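# Lift one staple stick from its box onto the table

## Task

Remove a single stick of staples from the staple box and set it down on the table with its legs pointing down, far enough from the box's tray and sleeve that it is clearly separate from both.

## Robot and tools

Robot: two arms, left_arm and right_arm, each with a two-finger gripper. Base positions in the scene frame: left_arm (-0.040, +0.329, +0.040) m, right_arm (-0.005, -0.262, +0.031) m, each turned very slightly about z. A camera stand sits behind the arms. Loose objects may occasionally get nudged by something outside the robot.

Frames: the scene frame has its origin at table-top height, midway between the arms' nominal bases. +z is up, +x points out over the table, and left_arm is on the +y side. Arm names do not match image sides. Reported hand positions, velocities and orientations use the scene frame and can be off by a few cm, more at long reach. Offsets in commands use the axes of that arm's own Hand target. For the gripper, +z runs along the fingers and the fingers open and close along y. end_effector_position is the point between the pads, about 1 cm short of the fingertips.

Row layout: every command row has 14 numbers in [-1, 1]. The first 7 are left_arm: dx, dy, dz, rx, ry, rz, opening. The last 7 are the same for right_arm. Always send all 14, even when one arm stays still. dx..rz are offsets from the arm's Hand target as it was when the action or move began, not from the previous row. 1.0 stands for 0.6 m of travel or 180 degrees of turn. rx, ry, rz form one rotation vector. Opening is absolute: +1 is fully open (0.094 m) and -1 is closed. A 0 in the opening slot means half open, so to keep a gripper unchanged, resend its current opening. Sending six zero pose numbers re-requests the current Hand target.

execute_actions(actions, cameras): actions is a list of actions. Each action is a list of up to 15 rows, one per 1/30 s step; a short action keeps its last row until step 15. Repeating the same offset in a new action moves the arm further. Images come back only when actions is empty or cameras names them. cameras can be a list of names, ["all"], or []. An unknown name rejects the whole call.

move(target, speed, blend, opening_speed, grip_force, blocking, cameras): drives each gripper in a straight line toward the target. target is one 14-number row, or a list of up to 15 rows that all count from the same starting Hand targets. speed is in m/s (0.002 to 2.9, default 0.25), one value or one per target; rotation runs at up to twice that in rad/s. blend (m) rounds corners of a list; 0 makes a full stop at each target. opening_speed is how fast the opening changes per second on the -1..+1 scale, at least 0.2; use it for slow, gentle closing. grip_force is the per-pad limit in newtons, 10 to 50, one value or one per arm; it persists, and a low value makes closing slow. blocking=false returns early while the move goes on. The result adds a move: line with the ending (done, off_target, moving, held, fault) and any limits (paced = the pose was clipped, held = steps were withheld). done means at rest within 10 mm and 2 degrees; it says nothing about contact. Moves ignore obstacles and the other arm, lag behind their path and overshoot more when fast or when the arm is nearly straight. Avoid paths passing near an arm's own base; go around.

wait(seconds): 0 to 10 s, arms hold their last command; a running move continues. stop(): brakes a running move, needing some distance. zoom_image(camera, region): closer look at part of the newest image from cam_head_left, cam_head_right, cam_left_wrist or cam_right_wrist; region is [x0, y0, x1, y1] in pixels, at most 504 by 504. Images: head cameras 504x504, wrist cameras 672x504 fisheye. finished_scene(scene): ends the current scene with its number; irreversible, and nothing else may follow in that reply.

Result lines: Hand target is the last commanded pose after clipping and is where the next offsets start. The gripper often rests a little short of it; resend the gap as an offset if needed. grip_measured is the finger opening on the command scale; empty it reads up to about 2.5 mm wide, and on a firmly squeezed hard part somewhat narrower than the part. Joint positions end with the opening in metres. Joint torques include gravity, carry per-arm offsets and noise, and joints 1 to 3 wrap at ±28 N m. Joint velocities may say within noise or be omitted. Tool commands shows each current command. Unchanged motor temperatures and similar lines can be dropped; an empty actions call shows the full set.

Control notes: per step the commanded orientation is limited to 40 degrees from the measured one. Friction and weight can leave the hand a few cm off in free air, which is not by itself contact. A blocked arm keeps pushing until you command a target back past the gripper. Faster moves and targets set deeper past a contact push harder. Near the first joint's axis, small hand motions can swing the whole arm. Joint ranges (rad): waist -2.618..3.054, shoulder 0..3.142, elbow 0..3.142 (straight at 2.901), wrist pitch and yaw -1.571..1.571, wrist roll -2.094..2.094.

Grip: pads squeeze roughly 50 to 64 N at full force; beyond about 20 N the force jumps to the limit. Release by commanding an opening well above grip_measured. A staple stick is thin and fragile, so close slowly and with a lowered grip_force.

Avoid: dropping the stick or releasing it while moving, striking the table or heavy objects, pushing hard, anything leaving the table, arms or grippers touching each other (a gripper closing on the other's fingers counts), strain on wrist camera cables, and any arm stop. Motor heat builds from holding loads, stretching out or pushing at unreachable poses; MOTOR HOT appears at 75 °C, at 90 °C the arm folds and idles, at 100 °C it goes limp.

Each tool is called after "Emit:" in YAML: its name, and indented under it one key for each argument.

## Session

Emit:
execute_actions:
  actions: []

Scene clock: 0.00 s.
left_arm: end_effector_position=(+0.2830, +0.1684, +0.1489) grip_measured=+1.000 end_effector_quat_wxyz=(+0.469, +0.169, +0.857, -0.133) | right_arm: end_effector_position=(+0.3118, -0.0860, +0.2013) grip_measured=+1.000 end_effector_quat_wxyz=(+0.365, -0.099, +0.923, +0.066)
Joint positions: left_arm=[-0.442 1.218 0.454 0.212 0.008 -0.075 0.094] | right_arm=[0.634 1.279 0.967 -0.526 0.226 0.317 0.094]
Joint velocities: within noise
Joint torques (N m): no reading
Motor temperatures (°C): left_arm=[27 28 42 26 24 27 24] | right_arm=[26 28 33 27 23 25 25]
Heat: left arm: 42 °C; right arm: 33 °C.
Hand target: left_arm +0.2833, +0.1682, +0.1513; +0.470, +0.169, +0.856, -0.133 | right_arm +0.3119, -0.0868, +0.2050; +0.368, -0.098, +0.922, +0.065
Tool commands: left_gripper/opening=+1.0 right_gripper/opening=+1.0

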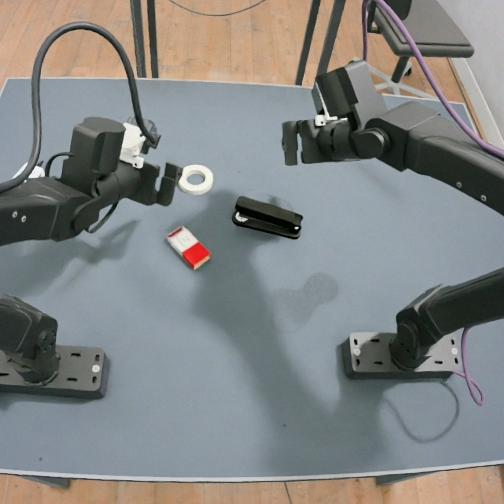

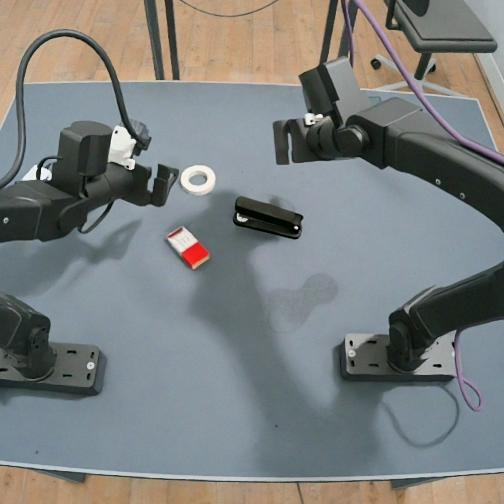

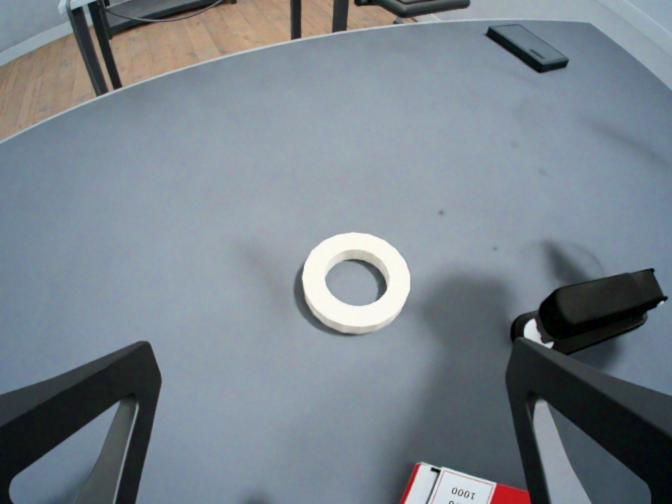

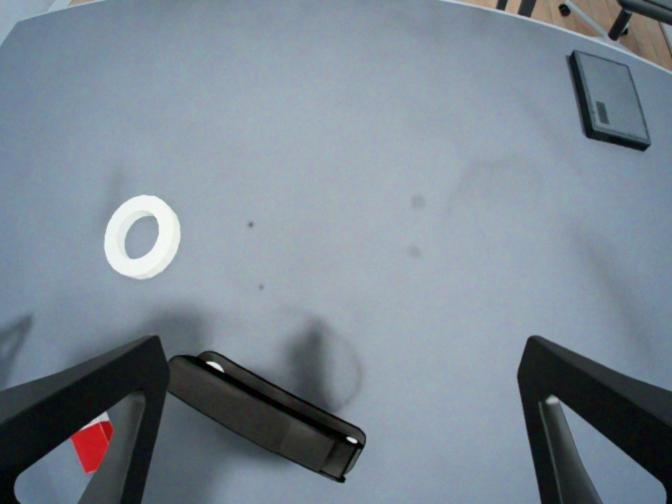

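Emit:
zoom_image:
  camera: "cam_head_left"
  region: [140, 200, 240, 300]

Emit:
zoom_image:
  camera: "cam_left_wrist"
  region: [370, 400, 570, 504]

Emit:
zoom_image:
  camera: "cam_right_wrist"
  region: [40, 380, 160, 504]

Scaled by 5.040 from the camera's 504x504 image, which has a finer 720x720 frame.

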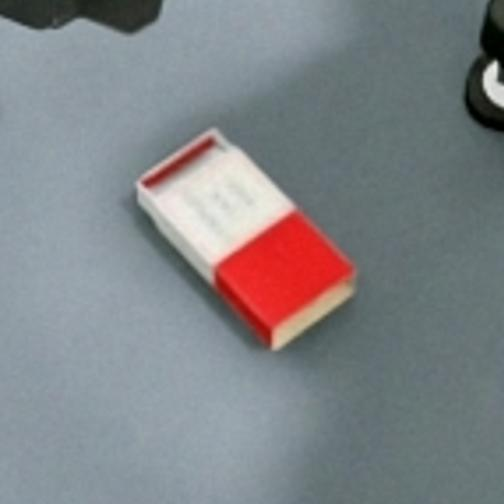

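Scaled by 2.520 from the camera's 672x504 image, which has a finer 960x720 frame.

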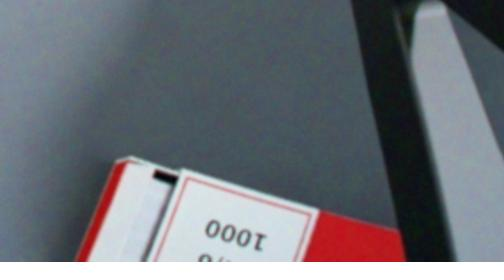

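Scaled by 4.065 from the camera's 672x504 image, which has a finer 960x720 frame.

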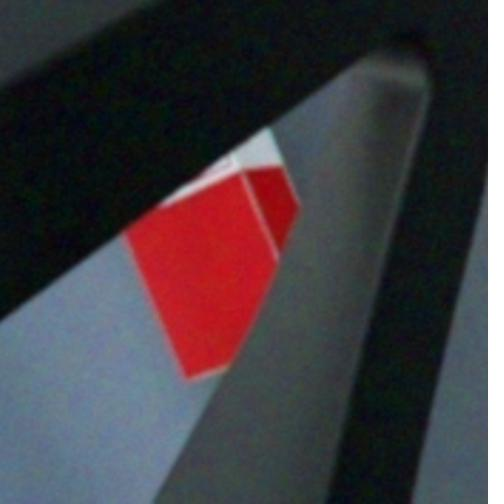

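Emit:
move:
  target: [-0.1,-0.127,-0.136,0,0,0,1,0,0,-0.1,0,0,0,1]
  cameras: ["all"]

Scene clock: 2.53 s.
left_arm: end_effector_position=(+0.2181, +0.1218, +0.2436) grip_measured=+1.000 end_effector_quat_wxyz=(+0.467, +0.175, +0.857, -0.133) | right_arm: end_effector_position=(+0.2728, -0.0985, +0.2340) grip_measured=+1.000 end_effector_quat_wxyz=(+0.357, -0.102, +0.926, +0.062)
Joint positions: left_arm=[-0.83 0.978 0.737 -0.348 -0.312 -0.279 0.094] | right_arm=[0.692 1.144 1.026 -0.75 0.263 0.36 0.094]
Joint torques (N m): left_arm=[-0.35 -1.36 8.25 1.59 -0.2 -0.09] | right_arm=[0.72 -4.14 10.39 1.24 0.19 0.08]
Heat: left arm: 43 °C; right arm: 33 °C.
Hand target: left_arm +0.2197, +0.1207, +0.2500; +0.470, +0.169, +0.856, -0.133 | right_arm +0.2720, -0.0984, +0.2482; +0.368, -0.098, +0.922, +0.065
Off the commanded pose: left_arm 0.007 m, 1 deg | right_arm 0.014 m, 1 deg.
move: off_target (right_arm)

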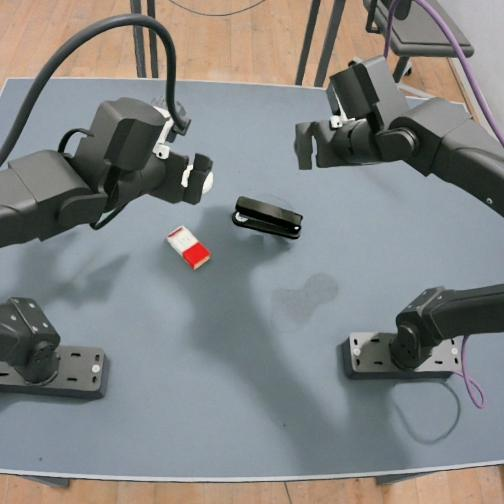

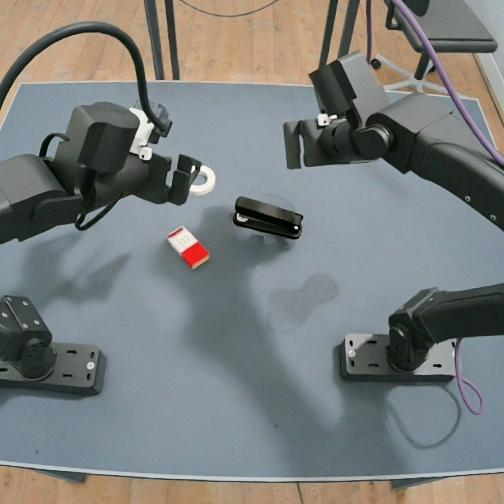

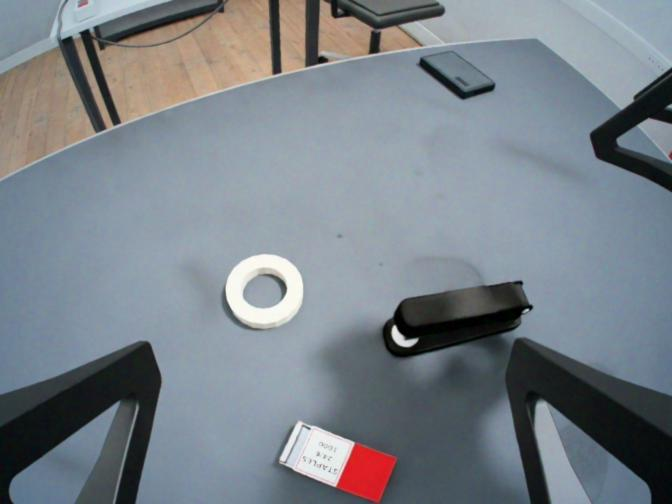

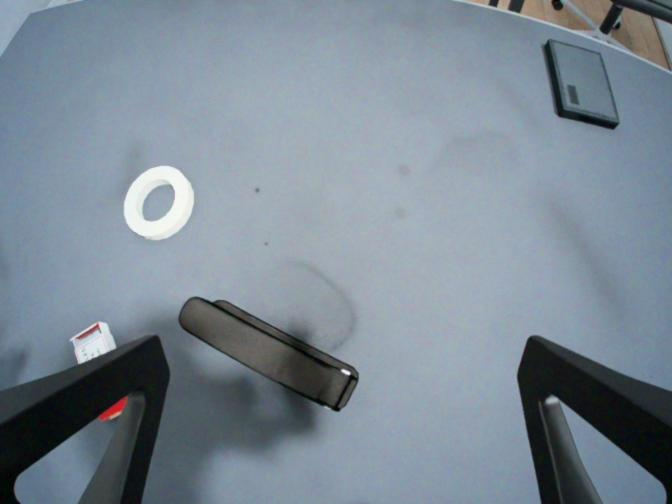

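Emit:
zoom_image:
  camera: "cam_left_wrist"
  region: [270, 410, 410, 504]

Emit:
zoom_image:
  camera: "cam_right_wrist"
  region: [60, 310, 130, 370]

Scaled by 3.600 from the camera's 672x504 image, which has a finer 960x720 frame.

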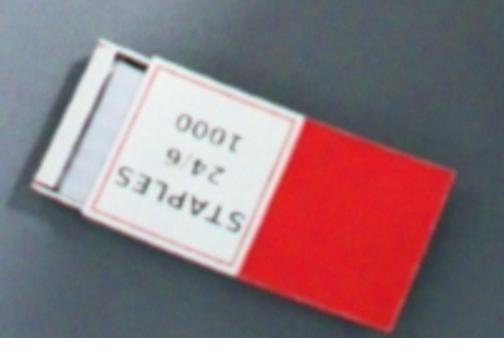

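Scaled by 7.200 from the camera's 672x504 image, which has a finer 960x720 frame.

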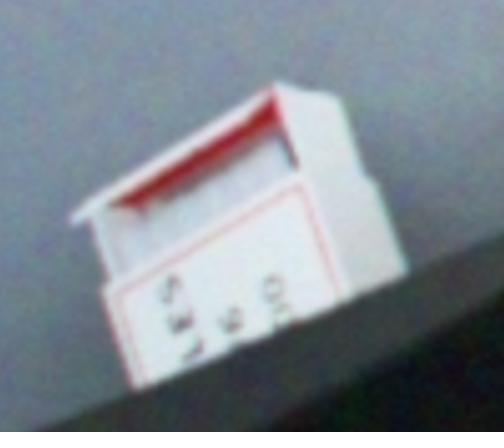

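Emit:
zoom_image:
  camera: "cam_head_left"
  region: [260, 50, 400, 190]

Emit:
zoom_image:
  camera: "cam_head_right"
  region: [40, 90, 220, 270]

Scaled by 3.600 from the camera's 504x504 image, which has a finer 720x720 frame.

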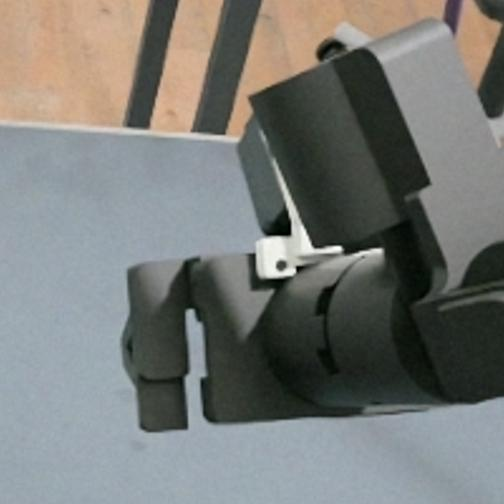

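Scaled by 2.800 from the camera's 504x504 image, which has a finer 720x720 frame.

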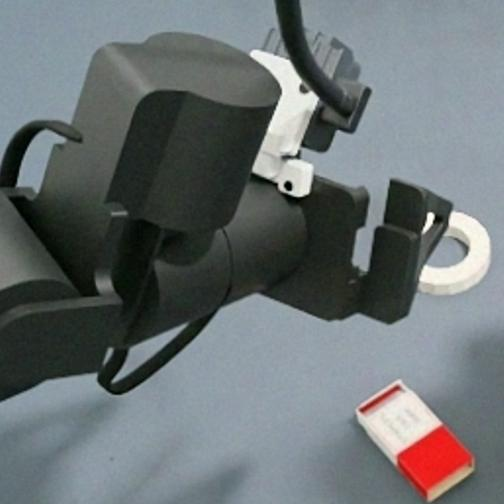

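Emit:
move:
  target: [0.057,-0.078,0.014,-0.172,0.288,-0.264,1,0,0,0,0,0,0,1]
  cameras: ["all"]

Scene clock: 7.07 s.
left_arm: end_effector_position=(+0.1872, +0.0813, +0.2237) grip_measured=+1.000 end_effector_quat_wxyz=(+0.007, -0.253, +0.968, -0.009) | right_arm: end_effector_position=(+0.2728, -0.0986, +0.2340) grip_measured=+1.000 end_effector_quat_wxyz=(+0.357, -0.102, +0.926, +0.062)
Joint positions: left_arm=[-0.816 1.82 1.817 -1.545 -0.003 -1.345 0.094] | right_arm=[0.692 1.144 1.026 -0.751 0.263 0.36 0.094]
Joint torques (N m): left_arm=[0.34 -6.5 6.72 0.26 0.05 -0.08] | right_arm=[0.72 -4.14 10.39 1.3 0.19 0.07]
Heat: left arm: 44 °C; right arm: 34 °C.
Hand target: left_arm +0.1895, +0.0806, +0.2198; +0.001, -0.258, +0.966, +0.000 | right_arm +0.2720, -0.0984, +0.2481; +0.368, -0.098, +0.922, +0.065
Off the commanded pose: left_arm 0.005 m, 1 deg | right_arm 0.014 m, 2 deg.
move: off_target (right_arm)

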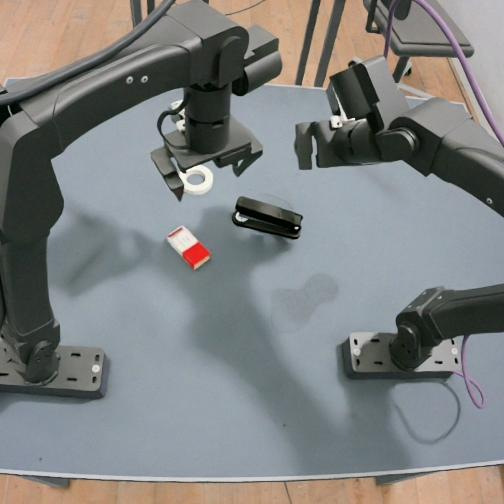

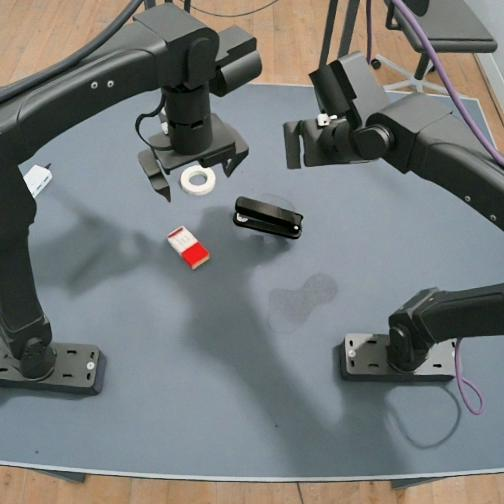

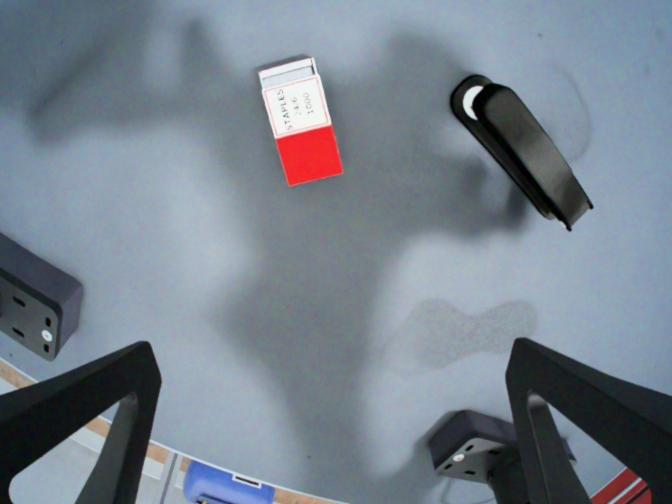

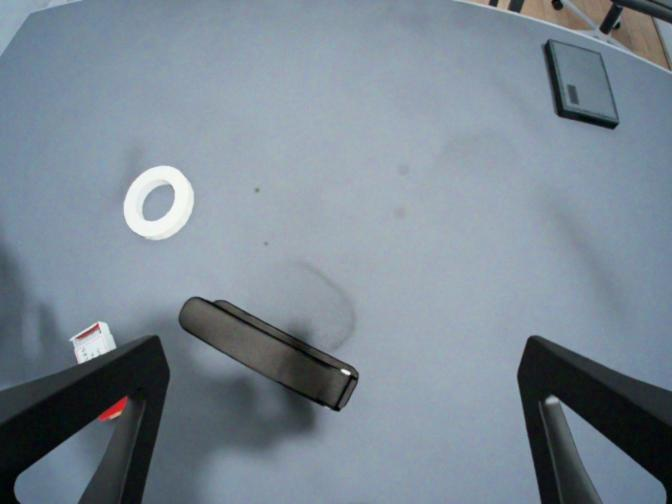

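Emit:
move:
  target: [-0.13,0.066,0.167,0,0,-0.0667,1,0,0,0,0,0,0,1]
  cameras: ["all"]

Scene clock: 10.30 s.
left_arm: end_effector_position=(+0.2384, +0.1540, +0.1169) grip_measured=+1.000 end_effector_quat_wxyz=(-0.005, -0.361, +0.933, +0.005) | right_arm: end_effector_position=(+0.2728, -0.0986, +0.2340) grip_measured=+1.000 end_effector_quat_wxyz=(+0.357, -0.102, +0.926, +0.062)
Joint positions: left_arm=[-0.546 1.818 1.388 -1.155 0.001 -1.303 0.094] | right_arm=[0.692 1.144 1.026 -0.751 0.263 0.36 0.094]
Joint torques (N m): left_arm=[-0.25 -10.36 4.57 0.38 0 0.03] | right_arm=[0.72 -4.14 10.37 1.31 0.19 0.07]
Heat: left arm: 44 °C; right arm: 34 °C.
Hand target: left_arm +0.2376, +0.1539, +0.1199; +0.001, -0.358, +0.934, +0.000 | right_arm +0.2720, -0.0984, +0.2481; +0.368, -0.098, +0.922, +0.065
Off the commanded pose: left_arm 0.003 m, 1 deg | right_arm 0.014 m, 2 deg.
move: off_target (right_arm)

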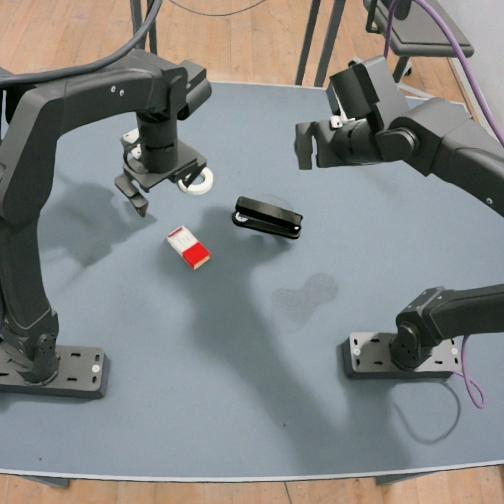

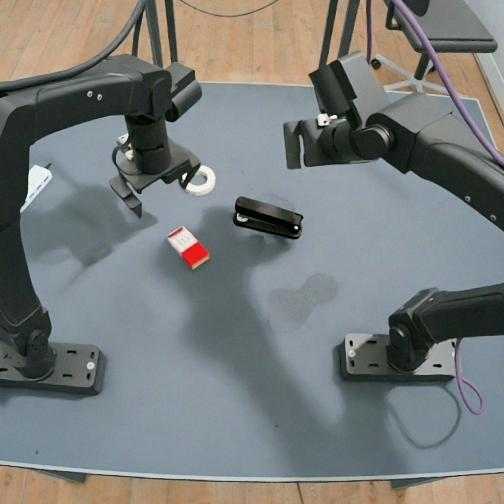

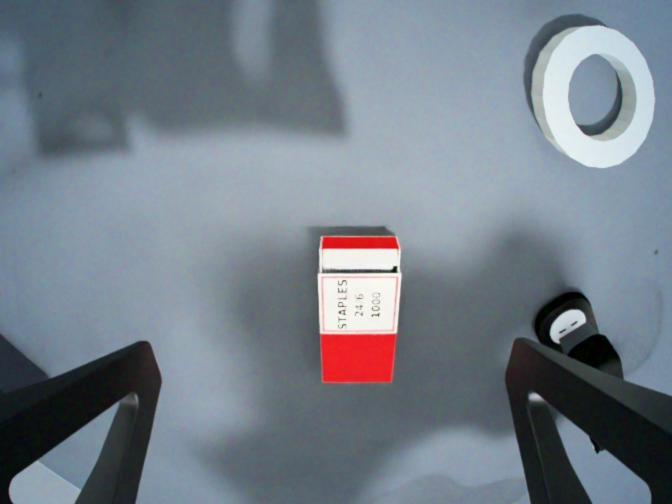

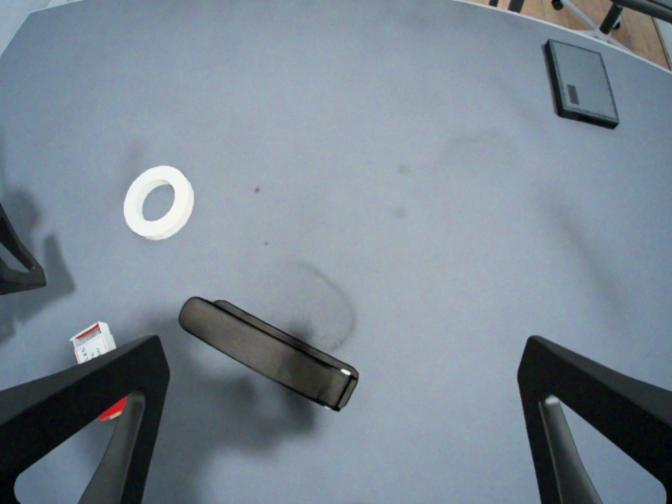

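Emit:
zoom_image:
  camera: "cam_left_wrist"
  region: [290, 210, 430, 390]

Scaled by 2.800 from the camera's 672x504 image, which has a finer 960x720 frame.

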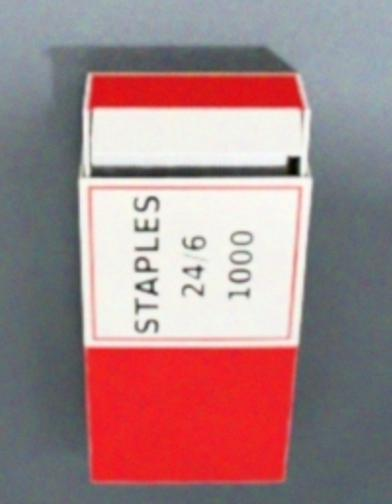

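Emit:
move:
  target: [-0.062,-0.02,0.1,0,0,0,1,0.257,0.291,0.068,-0.101,-0.002,-0.1245,1]
  cameras: ["all"]

Scene clock: 13.33 s.
left_arm: end_effector_position=(+0.2756, +0.1666, +0.0720) grip_measured=+1.000 end_effector_quat_wxyz=(+0.010, -0.358, +0.934, -0.012) | right_arm: end_effector_position=(+0.1496, +0.0622, +0.1289) grip_measured=+1.000 end_effector_quat_wxyz=(+0.356, -0.330, +0.862, +0.147)
Joint positions: left_arm=[-0.459 1.917 1.333 -0.956 0.002 -1.211 0.094] | right_arm=[1.331 1.367 0.723 -0.218 0.386 0.439 0.094]
Joint torques (N m): left_arm=[0.28 -7.3 4.59 0.48 0.01 0.04] | right_arm=[0.31 -3.84 5.67 1.66 0.24 0]
Heat: left arm: 44 °C; right arm: 34 °C.
Hand target: left_arm +0.2734, +0.1698, +0.0599; +0.001, -0.358, +0.934, +0.000 | right_arm +0.1497, +0.0588, +0.1205; +0.357, -0.331, +0.863, +0.137
Off the commanded pose: left_arm 0.013 m, 2 deg | right_arm 0.009 m, 1 deg.
move: off_target (left_arm)

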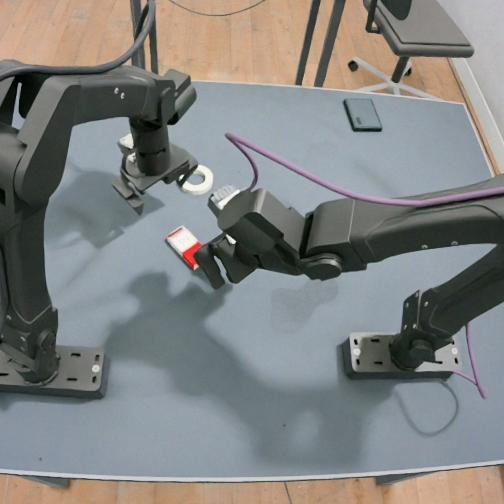

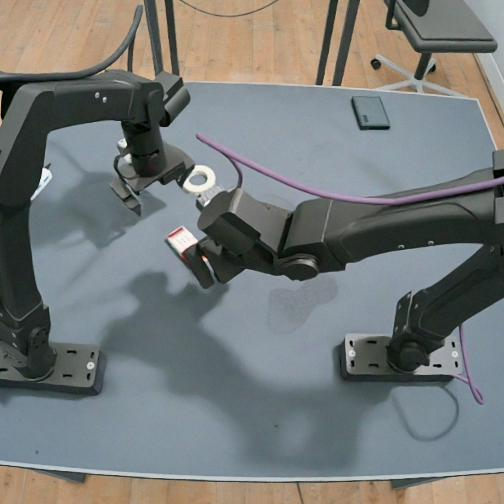

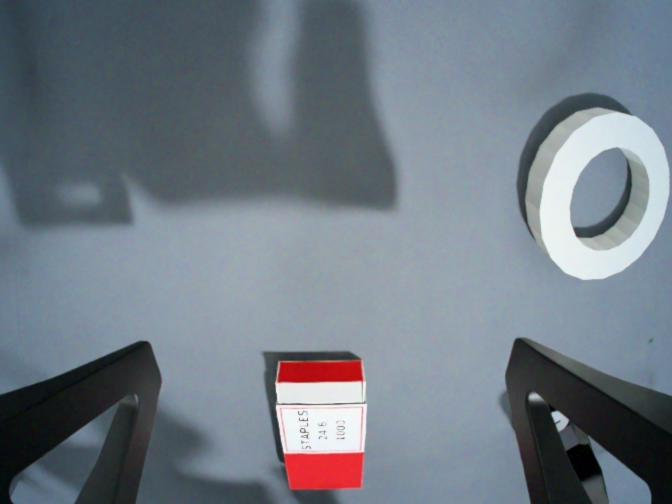

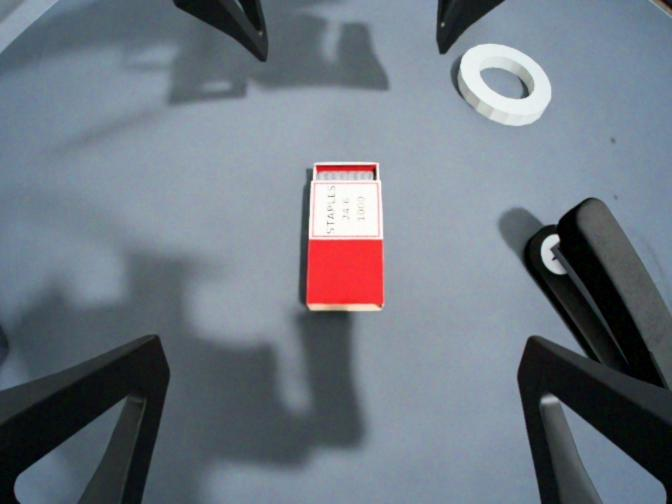

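Emit:
zoom_image:
  camera: "cam_right_wrist"
  region: [160, 0, 510, 200]

Emit:
zoom_image:
  camera: "cam_head_left"
  region: [100, 100, 260, 300]

Scaled by 1.440 from the camera's 672x504 image, which has a finer 960x720 frame.

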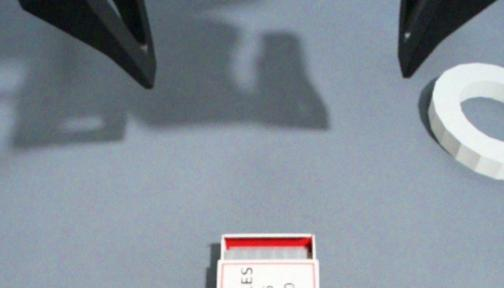

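Scaled by 2.520 from the camera's 504x504 image, which has a finer 720x720 frame.

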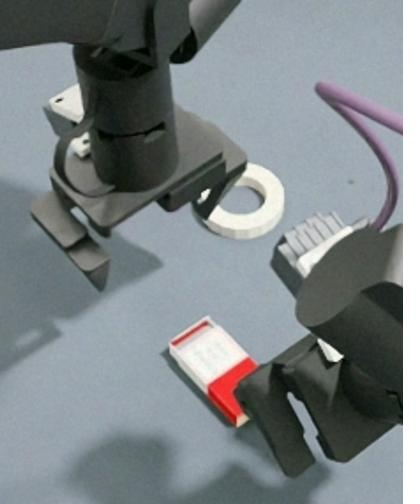

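Emit:
move:
  target: [0.02,0.004,0.02,0,0,0,1,0,0,0.07,0,0,0,1]
  speed: 0.12
  cameras: ["all"]

Scene clock: 15.13 s.
left_arm: end_effector_position=(+0.2665, +0.1625, +0.0586) grip_measured=+1.000 end_effector_quat_wxyz=(+0.008, -0.357, +0.934, -0.011) | right_arm: end_effector_position=(+0.1699, +0.0815, +0.0982) grip_measured=+1.000 end_effector_quat_wxyz=(+0.358, -0.330, +0.861, +0.144)
Joint positions: left_arm=[-0.482 1.917 1.276 -0.902 0.002 -1.23 0.094] | right_arm=[1.28 1.532 0.723 -0.039 0.36 0.395 0.094]
Joint torques (N m): left_arm=[-0.28 -7.46 4.41 0.48 0 -0.08] | right_arm=[-0.66 -4.7 5.85 1.71 0.12 -0.06]
Heat: left arm: 44 °C; right arm: 34 °C.
Hand target: left_arm +0.2629, +0.1637, +0.0478; +0.001, -0.358, +0.934, +0.000 | right_arm +0.1718, +0.0787, +0.0908; +0.357, -0.331, +0.863, +0.137
Off the commanded pose: left_arm 0.011 m, 2 deg | right_arm 0.008 m, 1 deg.
move: off_target (left_arm)

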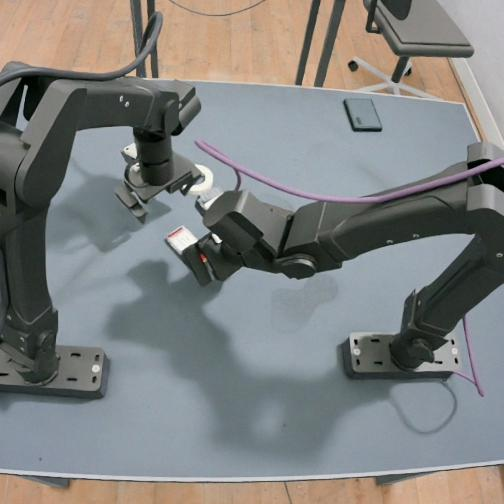

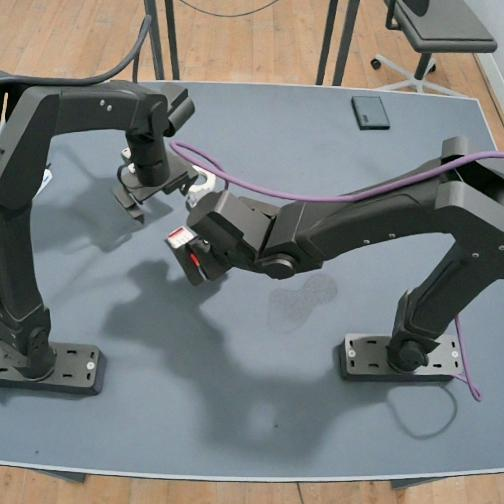

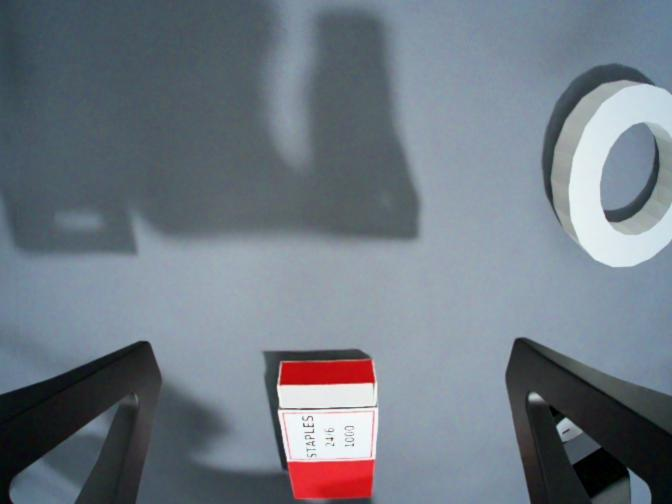

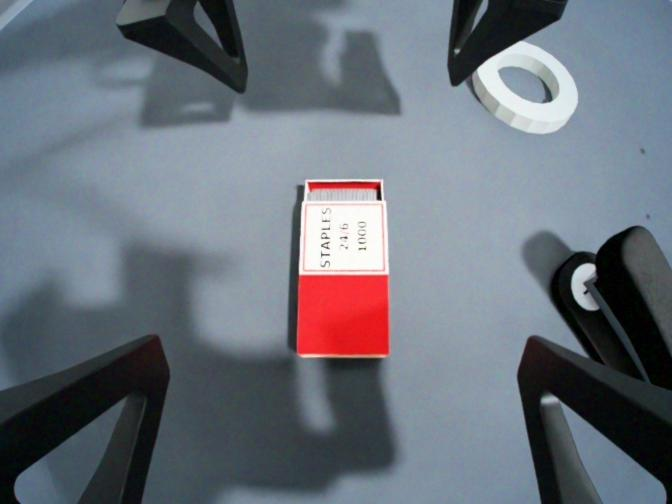

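Emit:
move:
  target: [0.033,0.004,0.058,0,0,0,1,0.012,0,0.118,0,0,0,1]
  speed: 0.12
  cameras: ["all"]

Scene clock: 16.93 s.
left_arm: end_effector_position=(+0.2510, +0.1504, +0.0244) grip_measured=+1.000 end_effector_quat_wxyz=(+0.008, -0.357, +0.934, -0.012) | right_arm: end_effector_position=(+0.1987, +0.1000, +0.0339) grip_measured=+1.000 end_effector_quat_wxyz=(+0.349, -0.334, +0.866, +0.133)
Joint positions: left_arm=[-0.535 1.949 1.17 -0.762 0.002 -1.283 0.094] | right_arm=[1.207 1.823 0.742 0.222 0.312 0.338 0.094]
Joint torques (N m): left_arm=[-0.29 -7.09 4.23 0.48 0 -0.08] | right_arm=[-0.66 -5.68 8.18 1.76 0.1 -0.07]
Heat: left arm: 43 °C; right arm: 34 °C.
Hand target: left_arm +0.2467, +0.1522, +0.0131; +0.001, -0.358, +0.934, +0.000 | right_arm +0.2052, +0.1088, +0.0356; +0.357, -0.331, +0.863, +0.137
Off the commanded pose: left_arm 0.012 m, 2 deg | right_arm 0.011 m, 1 deg.
move: off_target (left_arm, right_arm)

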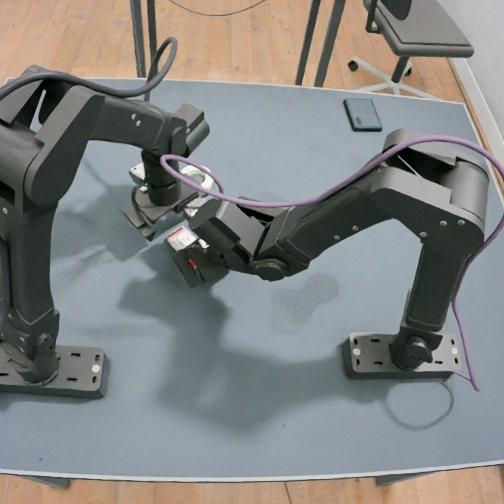

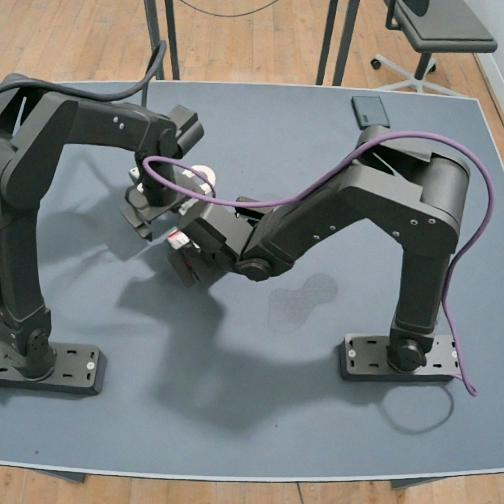

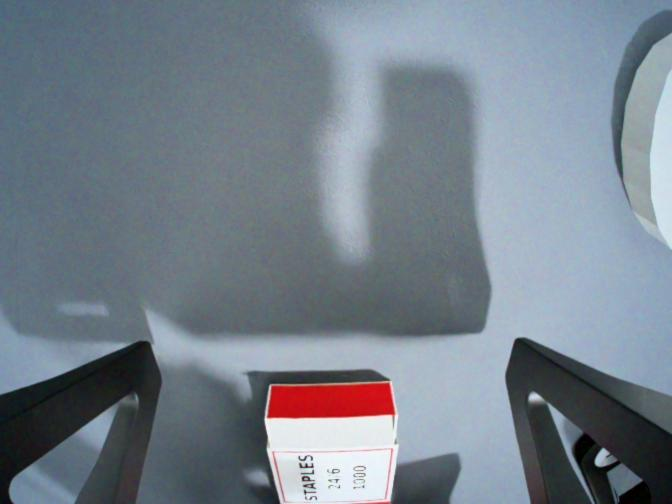

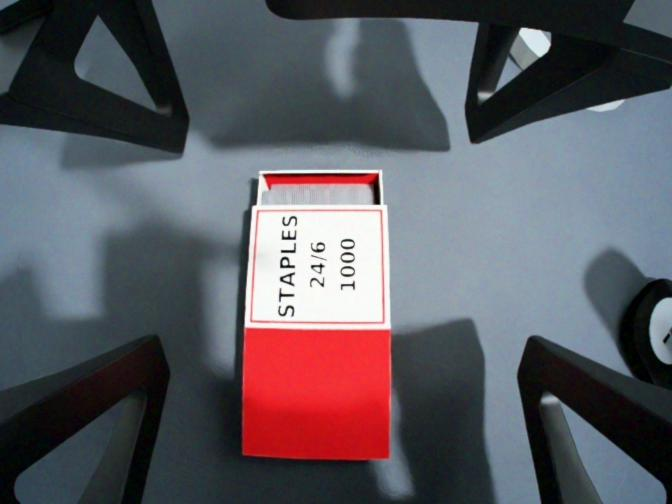

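Emit:
move:
  target: [0.005,0,0.047,0,0,0,1,0.0188,0.0133,0.033,0,0,0,1]
  speed: 0.08
  cameras: ["all"]

Scene clock: 18.63 s.
left_arm: end_effector_position=(+0.2494, +0.1489, +0.0129) grip_measured=+1.000 end_effector_quat_wxyz=(+0.009, -0.358, +0.934, -0.012) | right_arm: end_effector_position=(+0.2038, +0.1128, +0.0177) grip_measured=+1.000 end_effector_quat_wxyz=(+0.355, -0.331, +0.863, +0.139)
Joint positions: left_arm=[-0.541 1.971 1.147 -0.717 0.001 -1.291 0.094] | right_arm=[1.207 1.92 0.766 0.313 0.312 0.339 0.094]
Joint torques (N m): left_arm=[-0.43 -4.62 2.41 1.01 0 -0.07] | right_arm=[0.7 -5.9 7.45 1.59 0.19 0.03]
Heat: left arm: 43 °C; right arm: 34 °C.
Hand target: left_arm +0.2445, +0.1502, -0.0152; +0.001, -0.358, +0.934, +0.000 | right_arm +0.2044, +0.1187, +0.0137; +0.357, -0.331, +0.863, +0.137
Off the commanded pose: left_arm 0.029 m, 2 deg | right_arm 0.007 m, 0 deg.
move: off_target (left_arm)

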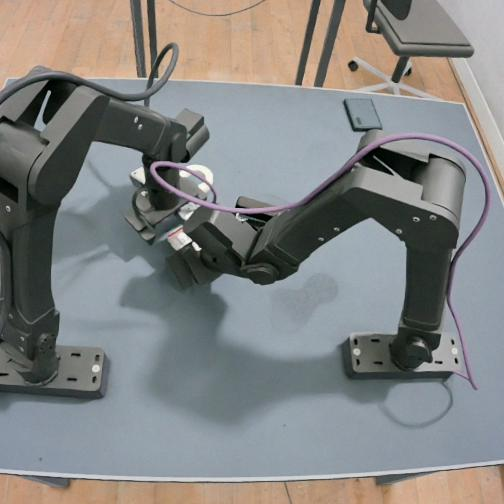

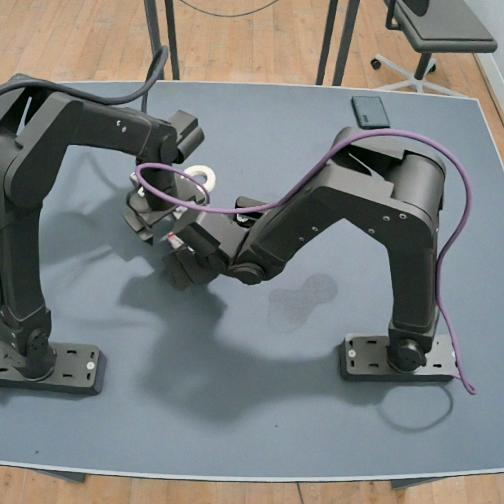

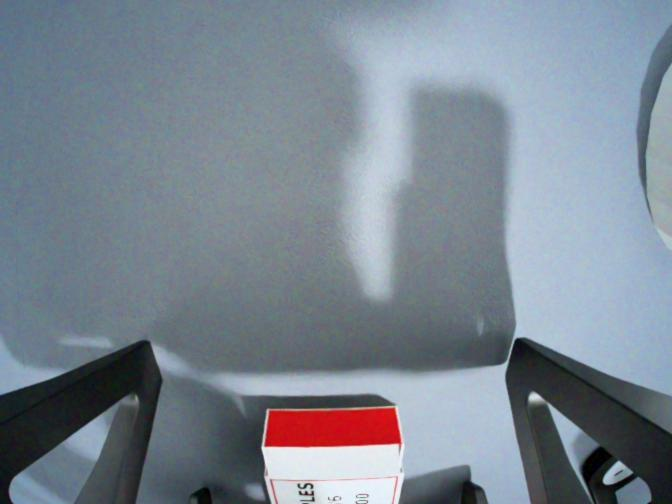

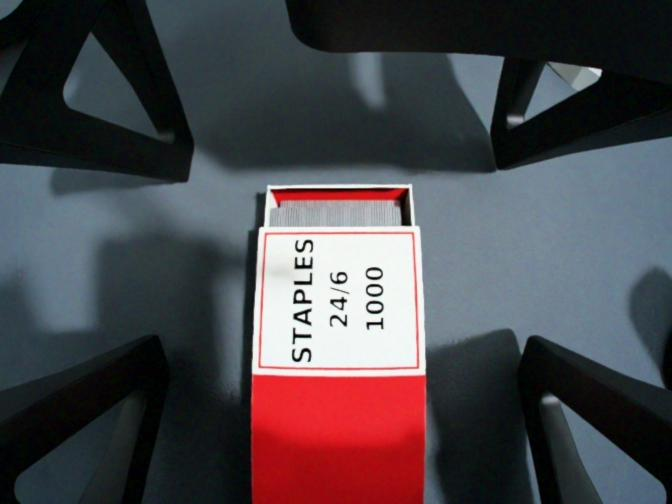

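Emit:
move:
  target: [0,0,-0.03,0,0,0,1,0,0,0,0,0,0,1]
  speed: 0.08
  cameras: ["cam_right_wrist","cam_left_wrist"]

Emit:
zoom_image:
  camera: "cam_right_wrist"
  region: [120, 60, 520, 360]

Scene clock: 19.63 s.
left_arm: end_effector_position=(+0.2491, +0.1491, +0.0132) grip_measured=+1.000 end_effector_quat_wxyz=(+0.008, -0.358, +0.934, -0.011) | right_arm: end_effector_position=(+0.2038, +0.1127, +0.0175) grip_measured=+1.000 end_effector_quat_wxyz=(+0.355, -0.331, +0.863, +0.139)
Joint positions: left_arm=[-0.541 1.971 1.149 -0.721 0.001 -1.291 0.094] | right_arm=[1.207 1.92 0.766 0.313 0.312 0.339 0.094]
Joint torques (N m): left_arm=[-0.44 -7.28 4.25 0.47 0.01 -0.07] | right_arm=[0.7 -5.86 7.43 1.63 0.19 0.03]
Heat: left arm: 43 °C; right arm: 34 °C.
Hand target: left_arm +0.2444, +0.1502, +0.0028; +0.001, -0.358, +0.934, +0.000 | right_arm +0.2043, +0.1187, +0.0136; +0.357, -0.331, +0.863, +0.137
Off the commanded pose: left_arm 0.011 m, 2 deg | right_arm 0.007 m, 0 deg.
move: off_target (left_arm)
Images, in order (width x height): cam_left_wrist 672x504, cam_right_wrist 672x504.

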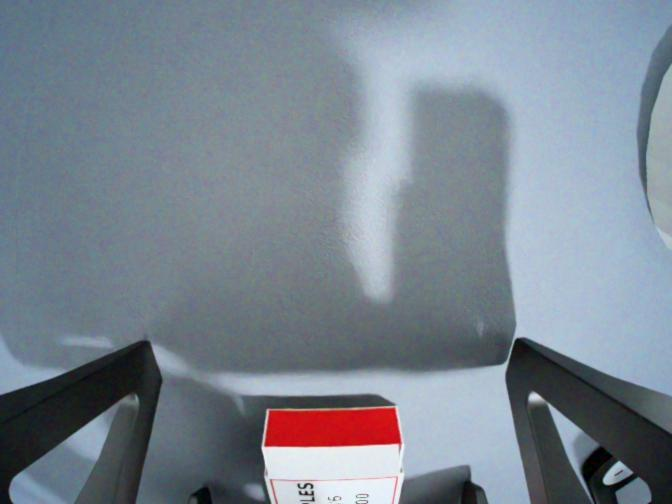

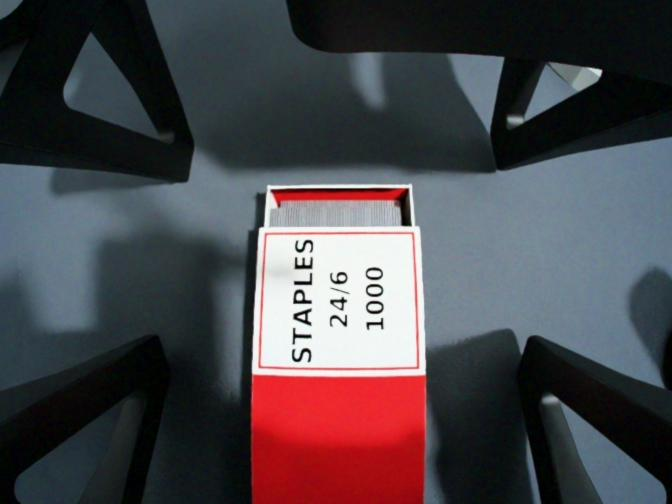

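Scaled by 1.260 from the camera's 672x504 image, which has a finer 960x720 frame.

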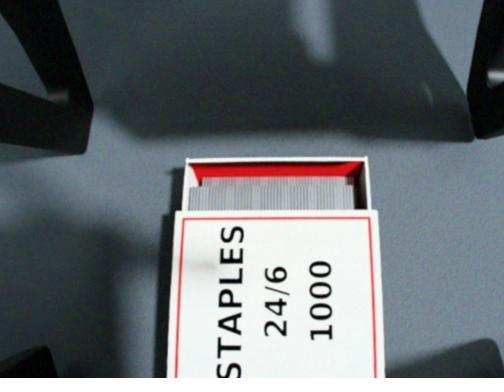

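Emit:
move:
  target: [0.03,0,-0.009,0,0,0,1,0,0,0,0,0,0,1]
  speed: 0.08
  cameras: ["cam_right_wrist","cam_left_wrist"]

Emit:
zoom_image:
  camera: "cam_right_wrist"
  region: [120, 60, 520, 360]

Scene clock: 20.97 s.
left_arm: end_effector_position=(+0.2395, +0.1378, +0.0132) grip_measured=+1.000 end_effector_quat_wxyz=(+0.012, -0.355, +0.935, -0.004) | right_arm: end_effector_position=(+0.2038, +0.1128, +0.0176) grip_measured=+1.000 end_effector_quat_wxyz=(+0.355, -0.331, +0.863, +0.139)
Joint positions: left_arm=[-0.593 1.971 1.149 -0.728 -0.014 -1.338 0.094] | right_arm=[1.207 1.92 0.766 0.314 0.312 0.339 0.094]
Joint torques (N m): left_arm=[-0.5 -9.21 3.4 0.4 0.17 -0.11] | right_arm=[0.7 -5.87 7.43 1.62 0.19 0.03]
Heat: left arm: 43 °C; right arm: 34 °C.
Hand target: left_arm +0.2311, +0.1383, +0.0082; +0.001, -0.358, +0.934, +0.000 | right_arm +0.2043, +0.1187, +0.0136; +0.357, -0.331, +0.863, +0.137
Off the commanded pose: left_arm 0.010 m, 1 deg | right_arm 0.007 m, 0 deg.
move: done
Images, in order (width x height): cam_left_wrist 672x504, cam_right_wrist 672x504.

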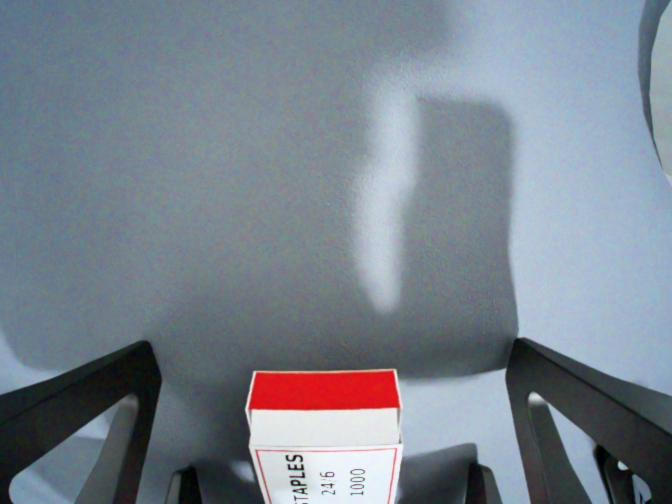

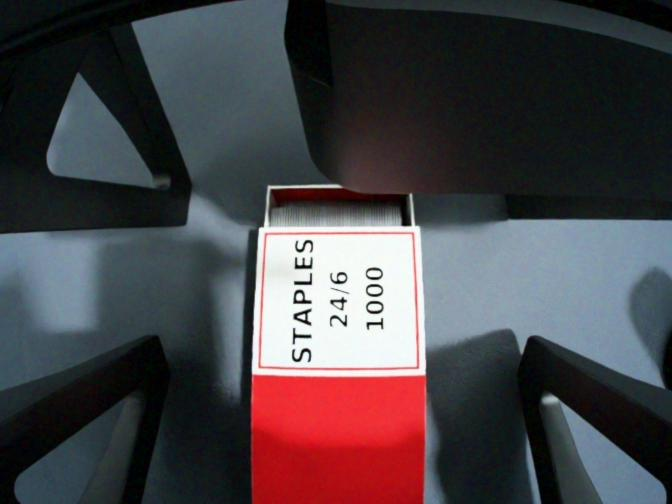

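Scaled by 1.260 from the camera's 672x504 image, which has a finer 960x720 frame.

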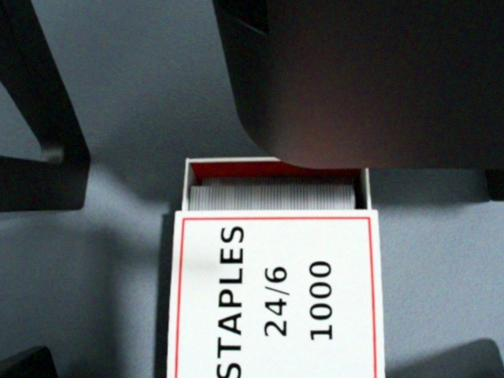

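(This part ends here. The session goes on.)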